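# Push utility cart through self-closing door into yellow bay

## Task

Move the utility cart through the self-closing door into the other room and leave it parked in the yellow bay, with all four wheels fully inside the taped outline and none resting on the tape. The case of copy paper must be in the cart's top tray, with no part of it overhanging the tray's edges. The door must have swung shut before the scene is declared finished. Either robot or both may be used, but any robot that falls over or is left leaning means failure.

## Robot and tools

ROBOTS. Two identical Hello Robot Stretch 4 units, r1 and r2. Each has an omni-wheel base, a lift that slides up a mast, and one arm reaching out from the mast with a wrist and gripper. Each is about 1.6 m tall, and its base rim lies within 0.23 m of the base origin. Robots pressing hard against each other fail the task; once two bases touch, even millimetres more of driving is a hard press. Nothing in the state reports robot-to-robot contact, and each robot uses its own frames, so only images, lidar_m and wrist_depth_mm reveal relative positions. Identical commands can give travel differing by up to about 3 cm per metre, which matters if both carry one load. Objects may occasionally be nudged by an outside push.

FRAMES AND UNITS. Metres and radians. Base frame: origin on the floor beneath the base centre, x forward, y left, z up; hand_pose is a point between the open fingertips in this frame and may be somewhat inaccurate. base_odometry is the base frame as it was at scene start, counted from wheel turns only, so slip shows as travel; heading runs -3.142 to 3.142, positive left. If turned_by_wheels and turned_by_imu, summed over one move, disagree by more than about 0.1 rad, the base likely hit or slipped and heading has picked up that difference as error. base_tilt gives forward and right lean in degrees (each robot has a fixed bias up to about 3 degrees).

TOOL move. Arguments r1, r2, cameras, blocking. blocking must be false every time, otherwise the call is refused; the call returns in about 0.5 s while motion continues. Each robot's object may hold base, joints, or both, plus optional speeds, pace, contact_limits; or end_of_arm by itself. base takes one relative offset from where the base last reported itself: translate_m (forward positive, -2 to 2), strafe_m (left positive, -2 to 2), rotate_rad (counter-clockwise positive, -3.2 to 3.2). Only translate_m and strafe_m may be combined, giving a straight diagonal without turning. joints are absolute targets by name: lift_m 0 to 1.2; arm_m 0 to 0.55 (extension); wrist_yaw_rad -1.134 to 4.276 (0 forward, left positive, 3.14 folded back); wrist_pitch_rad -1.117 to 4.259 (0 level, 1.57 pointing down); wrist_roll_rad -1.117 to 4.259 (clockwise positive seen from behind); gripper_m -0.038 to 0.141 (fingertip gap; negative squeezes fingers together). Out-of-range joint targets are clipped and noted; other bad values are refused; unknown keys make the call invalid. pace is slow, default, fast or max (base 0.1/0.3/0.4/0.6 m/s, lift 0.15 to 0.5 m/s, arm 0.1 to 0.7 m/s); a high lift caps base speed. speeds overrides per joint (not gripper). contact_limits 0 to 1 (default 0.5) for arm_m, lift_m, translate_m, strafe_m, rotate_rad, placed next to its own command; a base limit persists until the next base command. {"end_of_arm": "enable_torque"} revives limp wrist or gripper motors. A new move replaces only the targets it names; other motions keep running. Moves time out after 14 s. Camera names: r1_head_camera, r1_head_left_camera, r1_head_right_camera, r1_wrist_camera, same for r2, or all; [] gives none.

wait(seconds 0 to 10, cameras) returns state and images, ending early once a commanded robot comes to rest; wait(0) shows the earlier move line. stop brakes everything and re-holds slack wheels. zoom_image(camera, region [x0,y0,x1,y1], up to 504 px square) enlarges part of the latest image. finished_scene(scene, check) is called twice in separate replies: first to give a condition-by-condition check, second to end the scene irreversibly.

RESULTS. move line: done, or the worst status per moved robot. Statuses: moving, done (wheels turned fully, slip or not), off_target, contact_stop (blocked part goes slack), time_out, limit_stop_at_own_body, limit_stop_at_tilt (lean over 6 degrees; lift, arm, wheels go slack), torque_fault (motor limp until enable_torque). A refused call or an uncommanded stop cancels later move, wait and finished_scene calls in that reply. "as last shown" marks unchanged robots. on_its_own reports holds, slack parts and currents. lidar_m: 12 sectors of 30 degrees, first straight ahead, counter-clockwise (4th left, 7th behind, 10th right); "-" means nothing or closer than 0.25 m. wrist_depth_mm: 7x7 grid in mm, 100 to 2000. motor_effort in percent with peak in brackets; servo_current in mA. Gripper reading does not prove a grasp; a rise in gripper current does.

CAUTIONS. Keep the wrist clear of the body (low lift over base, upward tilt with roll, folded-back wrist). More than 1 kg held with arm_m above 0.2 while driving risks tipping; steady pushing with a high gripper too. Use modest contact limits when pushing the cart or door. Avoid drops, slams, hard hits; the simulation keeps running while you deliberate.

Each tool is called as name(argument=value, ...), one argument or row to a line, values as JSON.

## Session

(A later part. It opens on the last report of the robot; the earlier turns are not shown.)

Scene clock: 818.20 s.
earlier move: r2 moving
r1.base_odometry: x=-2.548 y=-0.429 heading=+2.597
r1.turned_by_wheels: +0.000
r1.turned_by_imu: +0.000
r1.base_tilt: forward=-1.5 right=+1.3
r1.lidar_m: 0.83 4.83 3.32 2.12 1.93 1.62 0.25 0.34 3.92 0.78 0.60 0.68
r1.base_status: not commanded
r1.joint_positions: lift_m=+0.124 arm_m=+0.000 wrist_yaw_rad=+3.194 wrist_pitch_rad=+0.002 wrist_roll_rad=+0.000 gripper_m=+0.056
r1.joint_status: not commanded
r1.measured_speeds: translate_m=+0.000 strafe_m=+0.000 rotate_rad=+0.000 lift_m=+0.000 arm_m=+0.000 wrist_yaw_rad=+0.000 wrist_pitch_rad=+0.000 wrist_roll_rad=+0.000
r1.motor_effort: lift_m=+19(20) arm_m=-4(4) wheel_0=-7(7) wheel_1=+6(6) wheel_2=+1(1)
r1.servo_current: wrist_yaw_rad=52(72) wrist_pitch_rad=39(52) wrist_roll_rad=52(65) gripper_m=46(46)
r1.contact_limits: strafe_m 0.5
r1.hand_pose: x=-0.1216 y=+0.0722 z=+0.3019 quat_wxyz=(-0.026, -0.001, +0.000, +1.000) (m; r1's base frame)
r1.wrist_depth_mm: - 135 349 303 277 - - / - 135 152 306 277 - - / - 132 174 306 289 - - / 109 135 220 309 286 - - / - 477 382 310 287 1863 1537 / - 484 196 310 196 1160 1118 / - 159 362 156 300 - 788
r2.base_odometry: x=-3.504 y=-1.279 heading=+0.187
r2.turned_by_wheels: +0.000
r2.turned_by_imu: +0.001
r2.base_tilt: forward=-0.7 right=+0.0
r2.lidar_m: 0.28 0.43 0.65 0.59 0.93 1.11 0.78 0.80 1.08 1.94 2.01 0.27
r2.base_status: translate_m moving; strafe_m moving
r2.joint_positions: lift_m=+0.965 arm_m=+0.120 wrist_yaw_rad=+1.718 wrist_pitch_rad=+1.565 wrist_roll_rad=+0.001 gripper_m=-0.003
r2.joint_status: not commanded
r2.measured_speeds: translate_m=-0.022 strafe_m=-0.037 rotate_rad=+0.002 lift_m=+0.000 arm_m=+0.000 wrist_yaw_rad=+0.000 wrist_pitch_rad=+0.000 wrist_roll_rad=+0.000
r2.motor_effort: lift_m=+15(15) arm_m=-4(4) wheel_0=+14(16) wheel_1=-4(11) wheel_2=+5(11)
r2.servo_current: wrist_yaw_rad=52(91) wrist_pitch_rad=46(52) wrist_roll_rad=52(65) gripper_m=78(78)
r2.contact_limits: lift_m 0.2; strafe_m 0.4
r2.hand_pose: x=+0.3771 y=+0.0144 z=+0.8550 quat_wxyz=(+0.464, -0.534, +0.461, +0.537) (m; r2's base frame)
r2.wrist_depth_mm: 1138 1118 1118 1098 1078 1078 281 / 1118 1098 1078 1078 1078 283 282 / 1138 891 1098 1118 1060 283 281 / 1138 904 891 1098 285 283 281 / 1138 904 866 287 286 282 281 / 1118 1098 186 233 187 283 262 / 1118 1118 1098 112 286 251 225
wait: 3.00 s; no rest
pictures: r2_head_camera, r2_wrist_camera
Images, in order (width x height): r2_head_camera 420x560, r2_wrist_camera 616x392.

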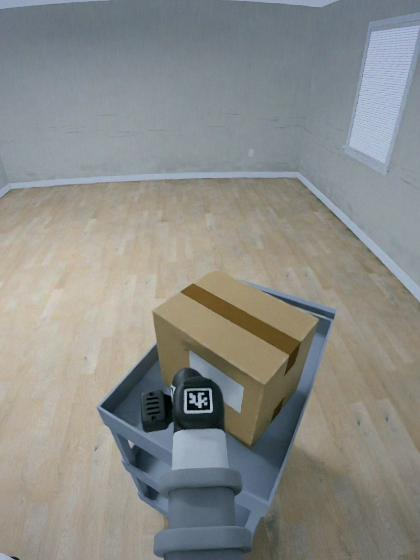

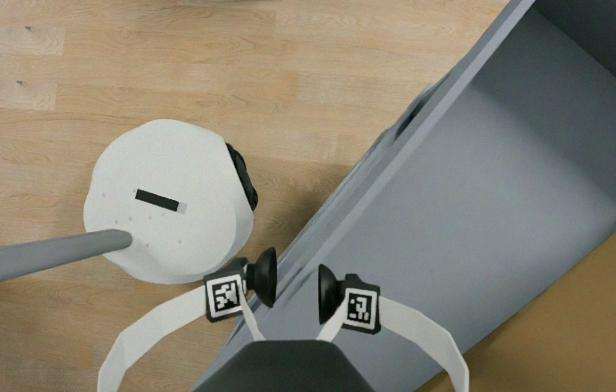

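wait(
  seconds=1,
  cameras=["r2_wrist_camera", "r1_head_camera"],
)

Scene clock: 820.87 s.
earlier move: r2 done
r1.base_odometry: x=-2.548 y=-0.429 heading=+2.597
r1.turned_by_wheels: +0.000
r1.turned_by_imu: +0.000
r1.base_tilt: forward=-1.6 right=+1.3
r1.lidar_m: 0.84 4.84 3.32 2.12 1.92 1.64 0.25 0.32 3.93 0.80 0.61 0.68
r1.base_status: not commanded
r1.joint_positions: lift_m=+0.124 arm_m=+0.000 wrist_yaw_rad=+3.194 wrist_pitch_rad=+0.002 wrist_roll_rad=+0.000 gripper_m=+0.056
r1.joint_status: not commanded
r1.measured_speeds: translate_m=+0.000 strafe_m=+0.000 rotate_rad=+0.000 lift_m=+0.000 arm_m=+0.000 wrist_yaw_rad=+0.000 wrist_pitch_rad=+0.000 wrist_roll_rad=+0.000
r1.motor_effort: lift_m=+19(20) arm_m=-3(4) wheel_0=-6(7) wheel_1=+5(6) wheel_2=+1(1)
r1.servo_current: wrist_yaw_rad=39(72) wrist_pitch_rad=39(52) wrist_roll_rad=39(65) gripper_m=39(46)
r1.contact_limits: strafe_m 0.5
r1.hand_pose: x=-0.1216 y=+0.0722 z=+0.3019 quat_wxyz=(-0.026, -0.001, +0.000, +1.000) (m; r1's base frame)
r1.wrist_depth_mm: - 135 349 303 278 - - / - 135 152 304 277 - - / - 132 173 304 287 - - / 109 136 220 307 287 - - / - 477 382 309 286 1808 1537 / - 480 197 310 196 1160 1098 / - 160 362 156 300 - 798
r2.base_odometry: x=-3.507 y=-1.287 heading=+0.187
r2.turned_by_wheels: +0.000
r2.turned_by_imu: +0.000
r2.base_tilt: forward=-0.7 right=+0.0
r2.lidar_m: 0.30 0.42 0.67 0.60 0.94 1.08 0.77 0.83 1.06 1.93 2.00 0.28
r2.base_status: done
r2.joint_positions: lift_m=+0.965 arm_m=+0.120 wrist_yaw_rad=+1.718 wrist_pitch_rad=+1.565 wrist_roll_rad=+0.001 gripper_m=-0.003
r2.joint_status: not commanded
r2.measured_speeds: translate_m=+0.000 strafe_m=+0.000 rotate_rad=+0.000 lift_m=+0.000 arm_m=+0.000 wrist_yaw_rad=+0.000 wrist_pitch_rad=+0.000 wrist_roll_rad=+0.000
r2.motor_effort: lift_m=+15(15) arm_m=-4(4) wheel_0=+8(16) wheel_1=-4(11) wheel_2=+5(11)
r2.servo_current: wrist_yaw_rad=52(91) wrist_pitch_rad=39(52) wrist_roll_rad=59(65) gripper_m=72(78)
r2.contact_limits: lift_m 0.2; strafe_m 0.4
r2.hand_pose: x=+0.3771 y=+0.0144 z=+0.8550 quat_wxyz=(+0.464, -0.534, +0.461, +0.537) (m; r2's base frame)
r2.wrist_depth_mm: 1138 1118 1098 1098 1078 1078 279 / 1118 1118 1098 1098 1098 282 281 / 1138 891 1098 1098 878 283 281 / 1118 904 878 1078 285 282 281 / 1118 904 878 304 286 282 281 / 1138 1098 185 207 186 285 259 / 1118 1118 1118 112 285 255 223
wait: 0.00 of 1 s (r2 has come to rest)
pictures: r1_head_camera, r2_wrist_camera
Images, in order (width x height): r1_head_camera 420x560, r2_wrist_camera 616x392.

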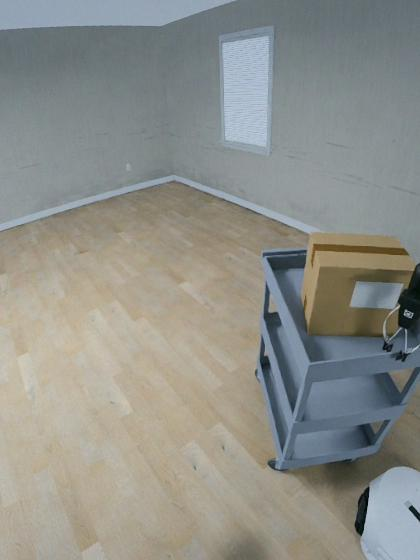

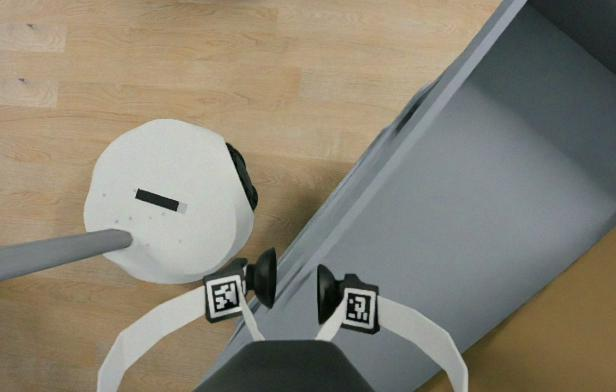

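zoom_image(
  camera="r2_wrist_camera",
  region=[366, 0, 616, 200],
)

zoom_image(
  camera="r1_head_camera",
  region=[200, 200, 420, 520],
)

Scaled by 2.016.

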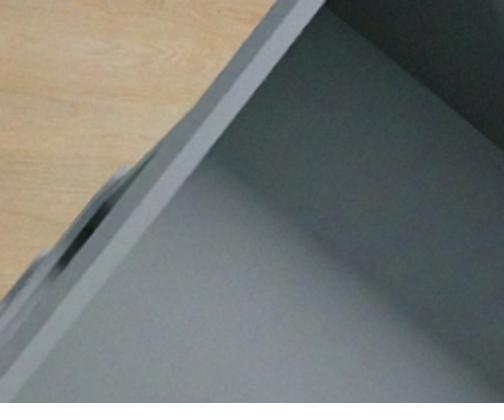

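Scaled by 1.575 from the camera's 420x560 image, which has a finer 600x800 frame.

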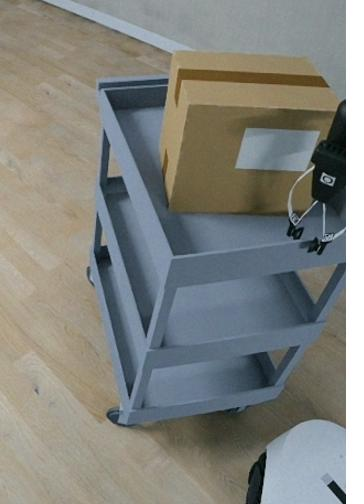

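move(
  blocking=false,
  r2={"joints": {"gripper_m": 0.07}},
  cameras=["r2_wrist_camera"],
)

wait(
  seconds=1,
  cameras=["r2_wrist_camera"],
)

Scene clock: 983.90 s.
move: r2 moving
r1.base_odometry: x=-2.548 y=-0.429 heading=+2.597
r1.turned_by_wheels: +0.000
r1.turned_by_imu: +0.000
r1.base_tilt: forward=-1.6 right=+1.3
r1.lidar_m: 0.84 4.83 3.28 2.13 1.94 1.61 0.25 0.34 3.93 0.75 0.61 0.67
r1.base_status: not commanded
r1.joint_positions: lift_m=+0.124 arm_m=+0.000 wrist_yaw_rad=+3.194 wrist_pitch_rad=+0.002 wrist_roll_rad=+0.000 gripper_m=+0.056
r1.joint_status: not commanded
r1.measured_speeds: translate_m=+0.000 strafe_m=+0.000 rotate_rad=+0.000 lift_m=+0.000 arm_m=+0.000 wrist_yaw_rad=+0.000 wrist_pitch_rad=+0.000 wrist_roll_rad=+0.000
r1.motor_effort: lift_m=+19(20) arm_m=-3(4) wheel_0=-7(7) wheel_1=+6(6) wheel_2=+1(1)
r1.servo_current: wrist_yaw_rad=52(78) wrist_pitch_rad=39(52) wrist_roll_rad=39(59) gripper_m=39(46)
r1.contact_limits: strafe_m 0.5
r1.hand_pose: x=-0.1216 y=+0.0722 z=+0.3019 quat_wxyz=(-0.026, -0.001, +0.000, +1.000) (m; r1's base frame)
r1.wrist_depth_mm: - 135 347 301 276 - - / - 135 152 304 276 - - / - 132 173 306 287 - - / 109 136 220 307 287 - - / - 480 382 309 286 1808 1576 / - 484 196 310 196 1160 1118 / - 159 364 156 301 - 798
r2.base_odometry: x=-3.507 y=-1.287 heading=+0.187
r2.turned_by_wheels: +0.000
r2.turned_by_imu: +0.001
r2.base_tilt: forward=-0.7 right=+0.0
r2.lidar_m: 0.31 0.42 0.64 0.59 0.94 1.08 0.77 0.79 1.06 1.91 1.99 0.28
r2.base_status: not commanded
r2.joint_positions: lift_m=+0.965 arm_m=+0.120 wrist_yaw_rad=+1.718 wrist_pitch_rad=+1.565 wrist_roll_rad=+0.001 gripper_m=+0.017
r2.joint_status: gripper_m moving
r2.measured_speeds: translate_m=+0.000 strafe_m=+0.000 rotate_rad=+0.000 lift_m=+0.000 arm_m=+0.000 wrist_yaw_rad=+0.004 wrist_pitch_rad=+0.000 wrist_roll_rad=+0.000
r2.motor_effort: lift_m=+15(15) arm_m=-4(4) wheel_0=+7(8) wheel_1=-4(4) wheel_2=+5(5)
r2.servo_current: wrist_yaw_rad=46(59) wrist_pitch_rad=46(46) wrist_roll_rad=52(59) gripper_m=91(111)
r2.contact_limits: lift_m 0.2; strafe_m 0.4
r2.hand_pose: x=+0.3771 y=+0.0144 z=+0.8550 quat_wxyz=(+0.463, -0.534, +0.461, +0.537) (m; r2's base frame)
r2.wrist_depth_mm: 1118 1118 1098 1060 1098 1060 281 / 1118 1138 1118 1098 1098 283 282 / 1138 891 1098 1098 866 285 281 / 1138 891 878 1098 286 282 279 / 1160 904 878 307 287 285 282 / 1118 1118 187 219 190 285 258 / 1138 1098 - 112 286 250 224
pictures: r2_wrist_camera
Images, in order (width x height): r2_wrist_camera 616x392.

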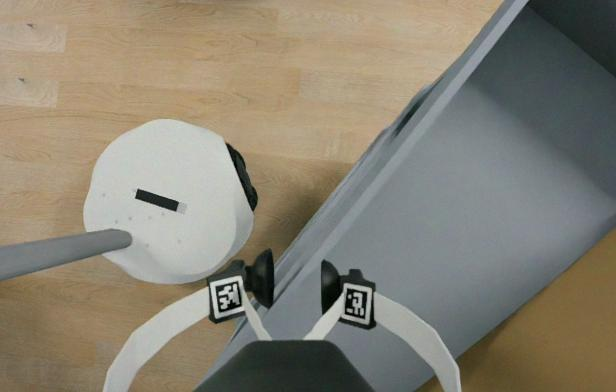

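Scene clock: 984.90 s.
earlier move: r2 moving
r1.base_odometry: x=-2.548 y=-0.429 heading=+2.597
r1.turned_by_wheels: +0.000
r1.turned_by_imu: +0.000
r1.base_tilt: forward=-1.6 right=+1.3
r1.lidar_m: 0.85 4.82 3.29 2.13 1.94 1.61 0.25 0.35 3.91 0.76 0.61 0.70
r1.base_status: not commanded
r1.joint_positions: lift_m=+0.124 arm_m=+0.000 wrist_yaw_rad=+3.194 wrist_pitch_rad=+0.002 wrist_roll_rad=+0.000 gripper_m=+0.056
r1.joint_status: not commanded
r1.measured_speeds: translate_m=+0.000 strafe_m=+0.000 rotate_rad=+0.000 lift_m=+0.000 arm_m=+0.000 wrist_yaw_rad=+0.000 wrist_pitch_rad=+0.000 wrist_roll_rad=+0.000
r1.motor_effort: lift_m=+20(20) arm_m=-4(4) wheel_0=-7(7) wheel_1=+6(6) wheel_2=+1(1)
r1.servo_current: wrist_yaw_rad=39(78) wrist_pitch_rad=46(52) wrist_roll_rad=52(65) gripper_m=39(52)
r1.contact_limits: strafe_m 0.5
r1.hand_pose: x=-0.1216 y=+0.0722 z=+0.3019 quat_wxyz=(-0.026, -0.001, +0.000, +1.000) (m; r1's base frame)
r1.wrist_depth_mm: - 135 349 303 278 - - / - 135 152 304 276 - - / - 132 174 306 287 - - / 109 136 220 307 287 - - / - 480 382 309 286 1808 1537 / - 484 197 310 196 1160 1118 / - 159 364 156 300 - 788
r2.base_odometry: x=-3.507 y=-1.287 heading=+0.187
r2.turned_by_wheels: +0.000
r2.turned_by_imu: +0.000
r2.base_tilt: forward=-0.7 right=+0.1
r2.lidar_m: 0.31 0.42 0.64 0.60 0.94 1.11 0.78 0.79 1.08 1.90 2.00 0.27
r2.base_status: not commanded
r2.joint_positions: lift_m=+0.965 arm_m=+0.120 wrist_yaw_rad=+1.719 wrist_pitch_rad=+1.566 wrist_roll_rad=+0.001 gripper_m=+0.070
r2.joint_status: gripper_m moving
r2.measured_speeds: translate_m=+0.000 strafe_m=+0.000 rotate_rad=+0.000 lift_m=+0.000 arm_m=+0.000 wrist_yaw_rad=+0.000 wrist_pitch_rad=+0.000 wrist_roll_rad=+0.000
r2.motor_effort: lift_m=+15(15) arm_m=-3(4) wheel_0=+4(8) wheel_1=-4(4) wheel_2=+5(5)
r2.servo_current: wrist_yaw_rad=52(59) wrist_pitch_rad=46(52) wrist_roll_rad=46(59) gripper_m=52(111)
r2.contact_limits: lift_m 0.2; strafe_m 0.4
r2.hand_pose: x=+0.3772 y=+0.0142 z=+0.8550 quat_wxyz=(+0.463, -0.534, +0.461, +0.537) (m; r2's base frame)
r2.wrist_depth_mm: 1098 1118 1098 1078 1060 1078 278 / 1118 1098 1118 1098 1078 282 281 / 1118 891 917 1118 298 283 281 / 1118 878 878 1118 285 285 282 / 1138 891 904 289 286 283 282 / 1138 1118 192 289 193 285 249 / 1118 1118 - 112 289 238 215
wait: 1.00 s; no rest
pictures: r2_wrist_camera
Images, in order (width x height): r2_wrist_camera 616x392.

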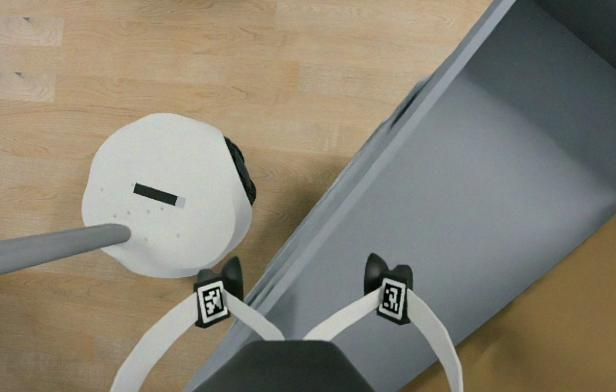

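move(
  blocking=false,
  r2={"joints": {"lift_m": 1.08}, "contact_limits": {"lift_m": 0.3}},
  cameras=[],
)

wait(
  seconds=1.5,
  cameras=["r2_wrist_camera", "r2_head_camera"],
)

Scene clock: 992.43 s.
earlier move: r2 done
move: r2 moving
r1.base_odometry: x=-2.548 y=-0.429 heading=+2.597
r1.turned_by_wheels: +0.000
r1.turned_by_imu: +0.000
r1.base_tilt: forward=-1.6 right=+1.3
r1.lidar_m: 0.85 4.82 3.30 2.12 1.94 1.61 0.25 0.35 3.93 0.72 0.63 0.65
r1.base_status: not commanded
r1.joint_positions: lift_m=+0.124 arm_m=+0.000 wrist_yaw_rad=+3.194 wrist_pitch_rad=+0.002 wrist_roll_rad=+0.000 gripper_m=+0.056
r1.joint_status: not commanded
r1.measured_speeds: translate_m=+0.000 strafe_m=+0.000 rotate_rad=+0.000 lift_m=+0.000 arm_m=+0.000 wrist_yaw_rad=+0.000 wrist_pitch_rad=+0.000 wrist_roll_rad=+0.000
r1.motor_effort: lift_m=+19(20) arm_m=-4(4) wheel_0=-6(7) wheel_1=+6(6) wheel_2=+1(1)
r1.servo_current: wrist_yaw_rad=46(46) wrist_pitch_rad=46(46) wrist_roll_rad=59(65) gripper_m=39(46)
r1.contact_limits: strafe_m 0.5
r1.hand_pose: x=-0.1216 y=+0.0722 z=+0.3019 quat_wxyz=(-0.026, -0.001, +0.000, +1.000) (m; r1's base frame)
r1.wrist_depth_mm: - 135 349 303 277 - - / - 135 152 304 277 - - / - 132 173 306 287 - - / 109 136 220 309 287 - - / - 477 382 309 287 1808 1537 / - 484 197 309 195 1160 1118 / - 159 362 156 300 - 788
r2.base_odometry: x=-3.507 y=-1.287 heading=+0.187
r2.turned_by_wheels: +0.000
r2.turned_by_imu: +0.000
r2.base_tilt: forward=-0.7 right=+0.1
r2.lidar_m: 0.30 0.43 0.63 0.60 0.92 1.14 0.77 0.81 1.10 1.92 1.99 0.26
r2.base_status: not commanded
r2.joint_positions: lift_m=+1.003 arm_m=+0.120 wrist_yaw_rad=+1.719 wrist_pitch_rad=+1.566 wrist_roll_rad=+0.001 gripper_m=+0.070
r2.joint_status: lift_m moving; the others done
r2.measured_speeds: translate_m=+0.000 strafe_m=+0.000 rotate_rad=+0.000 lift_m=+0.146 arm_m=+0.000 wrist_yaw_rad=+0.000 wrist_pitch_rad=+0.000 wrist_roll_rad=+0.000
r2.motor_effort: lift_m=+23(25) arm_m=-4(4) wheel_0=+4(4) wheel_1=-4(4) wheel_2=+5(5)
r2.servo_current: wrist_yaw_rad=46(52) wrist_pitch_rad=46(46) wrist_roll_rad=52(52) gripper_m=59(59)
r2.contact_limits: lift_m 0.3; strafe_m 0.4
r2.hand_pose: x=+0.3772 y=+0.0141 z=+0.8926 quat_wxyz=(+0.463, -0.534, +0.461, +0.536) (m; r2's base frame)
r2.wrist_depth_mm: 1138 1138 1138 1138 1118 310 - / 1138 1118 1138 1160 1118 314 312 / 1160 904 1060 1160 317 314 314 / 1160 917 904 1138 317 315 315 / 1160 931 917 322 322 317 294 / 1138 1160 190 325 193 300 248 / 1160 1182 - 112 314 238 215
pictures: none
No camera images: "cameras" was empty.

Scene clock: 993.47 s.
earlier move: r2 done
r1.base_odometry: x=-2.548 y=-0.429 heading=+2.597
r1.turned_by_wheels: +0.000
r1.turned_by_imu: +0.000
r1.base_tilt: forward=-1.5 right=+1.3
r1.lidar_m: 0.82 4.82 3.29 2.14 1.93 1.62 0.25 0.32 3.91 0.77 0.62 0.69
r1.base_status: not commanded
r1.joint_positions: lift_m=+0.124 arm_m=+0.000 wrist_yaw_rad=+3.194 wrist_pitch_rad=+0.002 wrist_roll_rad=+0.000 gripper_m=+0.056
r1.joint_status: not commanded
r1.measured_speeds: translate_m=+0.000 strafe_m=+0.000 rotate_rad=+0.000 lift_m=+0.000 arm_m=+0.000 wrist_yaw_rad=+0.000 wrist_pitch_rad=+0.000 wrist_roll_rad=+0.000
r1.motor_effort: lift_m=+19(20) arm_m=-4(4) wheel_0=-6(7) wheel_1=+5(6) wheel_2=+1(1)
r1.servo_current: wrist_yaw_rad=46(65) wrist_pitch_rad=39(46) wrist_roll_rad=52(65) gripper_m=46(46)
r1.contact_limits: strafe_m 0.5
r1.hand_pose: x=-0.1216 y=+0.0722 z=+0.3019 quat_wxyz=(-0.026, -0.001, +0.000, +1.000) (m; r1's base frame)
r1.wrist_depth_mm: - 135 349 303 278 - - / - 135 152 304 277 - - / - 132 173 304 289 - - / 109 136 220 307 286 - - / - 480 379 309 286 1863 1537 / - 484 196 310 196 1160 1118 / - 159 362 156 300 - 788
r2.base_odometry: x=-3.507 y=-1.287 heading=+0.187
r2.turned_by_wheels: +0.000
r2.turned_by_imu: +0.000
r2.base_tilt: forward=-0.7 right=+0.1
r2.lidar_m: 0.31 0.41 0.66 0.61 0.96 1.10 0.76 0.81 1.07 1.93 1.98 0.27
r2.base_status: not commanded
r2.joint_positions: lift_m=+1.080 arm_m=+0.120 wrist_yaw_rad=+1.719 wrist_pitch_rad=+1.566 wrist_roll_rad=+0.001 gripper_m=+0.070
r2.joint_status: all done
r2.measured_speeds: translate_m=+0.000 strafe_m=+0.000 rotate_rad=+0.000 lift_m=+0.000 arm_m=+0.000 wrist_yaw_rad=+0.000 wrist_pitch_rad=+0.000 wrist_roll_rad=+0.000
r2.motor_effort: lift_m=+21(25) arm_m=-3(4) wheel_0=+4(4) wheel_1=-4(4) wheel_2=+5(5)
r2.servo_current: wrist_yaw_rad=52(59) wrist_pitch_rad=46(52) wrist_roll_rad=46(59) gripper_m=52(59)
r2.contact_limits: lift_m 0.3; strafe_m 0.4
r2.hand_pose: x=+0.3772 y=+0.0141 z=+0.9695 quat_wxyz=(+0.463, -0.534, +0.461, +0.536) (m; r2's base frame)
r2.wrist_depth_mm: 1229 1205 1205 1182 1205 1182 1182 / 1229 1255 1205 1229 1205 394 - / 1205 1229 1060 1205 399 397 397 / 1229 1025 991 1255 399 397 392 / 1229 1229 1025 402 399 392 294 / 1229 1255 191 407 193 301 248 / 1255 1255 410 112 312 236 214
wait: 1.03 of 1.5 s (r2 has come to rest)
pictures: r2_head_camera, r2_wrist_camera
Images, in order (width x height): r2_head_camera 420x560, r2_wrist_camera 616x392.

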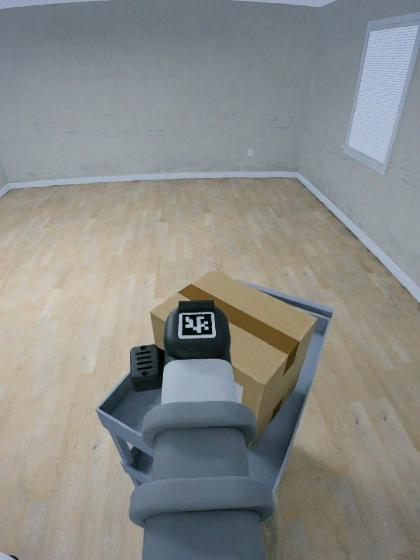

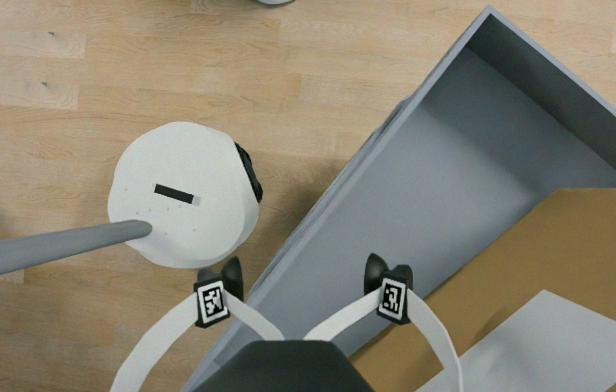

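move(
  blocking=false,
  r2={"base": {"translate_m": 0.006, "strafe_m": 0.059}, "joints": {"wrist_yaw_rad": 1.065}, "contact_limits": {"strafe_m": 0.3}},
  cameras=[],
)

wait(
  seconds=2,
  cameras=["r2_wrist_camera"],
)

Scene clock: 1008.53 s.
move: r2 moving
r1.base_odometry: x=-2.548 y=-0.429 heading=+2.597
r1.turned_by_wheels: +0.000
r1.turned_by_imu: +0.000
r1.base_tilt: forward=-1.6 right=+1.3
r1.lidar_m: 0.87 4.83 3.30 2.13 1.95 1.61 0.25 0.32 3.93 0.72 0.58 0.69
r1.base_status: not commanded
r1.joint_positions: lift_m=+0.124 arm_m=+0.000 wrist_yaw_rad=+3.194 wrist_pitch_rad=+0.002 wrist_roll_rad=+0.000 gripper_m=+0.056
r1.joint_status: not commanded
r1.measured_speeds: translate_m=+0.000 strafe_m=+0.000 rotate_rad=+0.000 lift_m=+0.000 arm_m=+0.000 wrist_yaw_rad=+0.000 wrist_pitch_rad=+0.000 wrist_roll_rad=+0.000
r1.motor_effort: lift_m=+20(20) arm_m=-4(4) wheel_0=-6(7) wheel_1=+6(6) wheel_2=+1(1)
r1.servo_current: wrist_yaw_rad=52(52) wrist_pitch_rad=46(46) wrist_roll_rad=46(65) gripper_m=46(46)
r1.contact_limits: strafe_m 0.5
r1.hand_pose: x=-0.1216 y=+0.0722 z=+0.3019 quat_wxyz=(-0.026, -0.001, +0.000, +1.000) (m; r1's base frame)
r1.wrist_depth_mm: - 135 349 303 277 - - / - 135 152 304 274 - - / - 132 174 306 289 - - / 109 135 220 307 286 - - / - 477 382 307 285 1863 1537 / - 484 197 309 196 1160 1098 / - 159 362 156 301 - 798
r2.base_odometry: x=-3.510 y=-1.254 heading=+0.187
r2.turned_by_wheels: +0.000
r2.turned_by_imu: +0.000
r2.base_tilt: forward=-0.7 right=+0.0
r2.lidar_m: 0.32 0.43 0.63 0.59 0.91 1.08 0.79 0.81 1.09 1.96 2.02 0.30
r2.base_status: translate_m moving; strafe_m moving
r2.joint_positions: lift_m=+1.080 arm_m=+0.120 wrist_yaw_rad=+1.176 wrist_pitch_rad=+1.566 wrist_roll_rad=+0.001 gripper_m=+0.070
r2.joint_status: wrist_yaw_rad moving
r2.measured_speeds: translate_m=+0.015 strafe_m=+0.127 rotate_rad=-0.002 lift_m=+0.000 arm_m=+0.000 wrist_yaw_rad=-1.331 wrist_pitch_rad=+0.000 wrist_roll_rad=+0.000
r2.motor_effort: lift_m=+21(21) arm_m=-3(4) wheel_0=-6(9) wheel_1=+7(12) wheel_2=-5(6)
r2.servo_current: wrist_yaw_rad=91(124) wrist_pitch_rad=46(46) wrist_roll_rad=46(52) gripper_m=52(59)
r2.contact_limits: lift_m 0.3; strafe_m 0.3
r2.hand_pose: x=+0.3721 y=-0.0325 z=+0.9695 quat_wxyz=(+0.590, -0.391, +0.587, +0.393) (m; r2's base frame)
r2.wrist_depth_mm: 1205 1008 1205 1205 399 394 283 / 1255 1205 1205 1205 394 397 259 / 1255 1229 1229 1229 402 338 244 / 1255 1229 1008 404 399 303 219 / 1255 1025 1025 407 402 266 199 / 1255 1229 192 407 193 232 179 / 1229 1255 1281 112 312 195 -
pictures: none
No camera images: "cameras" was empty.

Scene clock: 1009.23 s.
earlier move: r2 done
r1.base_odometry: x=-2.548 y=-0.429 heading=+2.597
r1.turned_by_wheels: +0.000
r1.turned_by_imu: +0.000
r1.base_tilt: forward=-1.6 right=+1.3
r1.lidar_m: 0.85 4.83 3.33 2.15 1.94 1.61 0.25 0.34 3.92 0.68 0.56 0.66
r1.base_status: not commanded
r1.joint_positions: lift_m=+0.124 arm_m=+0.000 wrist_yaw_rad=+3.194 wrist_pitch_rad=+0.002 wrist_roll_rad=+0.000 gripper_m=+0.056
r1.joint_status: not commanded
r1.measured_speeds: translate_m=+0.000 strafe_m=+0.000 rotate_rad=+0.000 lift_m=+0.000 arm_m=+0.000 wrist_yaw_rad=+0.000 wrist_pitch_rad=+0.000 wrist_roll_rad=+0.000
r1.motor_effort: lift_m=+20(20) arm_m=-4(4) wheel_0=-6(7) wheel_1=+5(6) wheel_2=+1(1)
r1.servo_current: wrist_yaw_rad=59(72) wrist_pitch_rad=39(52) wrist_roll_rad=39(65) gripper_m=46(46)
r1.contact_limits: strafe_m 0.5
r1.hand_pose: x=-0.1216 y=+0.0722 z=+0.3019 quat_wxyz=(-0.026, -0.001, +0.000, +1.000) (m; r1's base frame)
r1.wrist_depth_mm: - 135 347 303 277 - - / - 135 152 304 276 - - / - 132 174 306 287 - - / 109 136 220 306 286 - - / - 480 379 310 287 1863 1537 / - 484 197 310 195 1138 1118 / - 159 364 156 300 - 798
r2.base_odometry: x=-3.512 y=-1.228 heading=+0.187
r2.turned_by_wheels: +0.000
r2.turned_by_imu: +0.000
r2.base_tilt: forward=-0.7 right=+0.1
r2.lidar_m: 0.31 0.46 0.58 0.56 0.90 1.06 0.79 0.80 1.11 1.98 2.02 0.31
r2.base_status: done
r2.joint_positions: lift_m=+1.080 arm_m=+0.120 wrist_yaw_rad=+1.068 wrist_pitch_rad=+1.567 wrist_roll_rad=+0.001 gripper_m=+0.070
r2.joint_status: all done
r2.measured_speeds: translate_m=+0.000 strafe_m=+0.000 rotate_rad=+0.000 lift_m=+0.000 arm_m=+0.000 wrist_yaw_rad=+0.000 wrist_pitch_rad=+0.000 wrist_roll_rad=+0.000
r2.motor_effort: lift_m=+21(21) arm_m=-3(4) wheel_0=-1(9) wheel_1=+2(12) wheel_2=-5(7)
r2.servo_current: wrist_yaw_rad=59(124) wrist_pitch_rad=46(46) wrist_roll_rad=52(52) gripper_m=52(59)
r2.contact_limits: lift_m 0.3; strafe_m 0.3
r2.hand_pose: x=+0.3681 y=-0.0411 z=+0.9695 quat_wxyz=(+0.610, -0.359, +0.608, +0.360) (m; r2's base frame)
r2.wrist_depth_mm: 1008 1025 1205 1182 397 394 255 / 1229 1229 1229 1229 397 355 245 / 1255 1205 1229 1229 397 327 229 / 1255 1229 1098 1229 402 303 216 / 1281 1025 1008 1118 404 278 204 / 1255 1229 192 407 193 249 193 / 1255 1255 1229 112 402 218 185
wait: 0.70 of 2 s (r2 has come to rest)
pictures: r2_wrist_camera
Images, in order (width x height): r2_wrist_camera 616x392.

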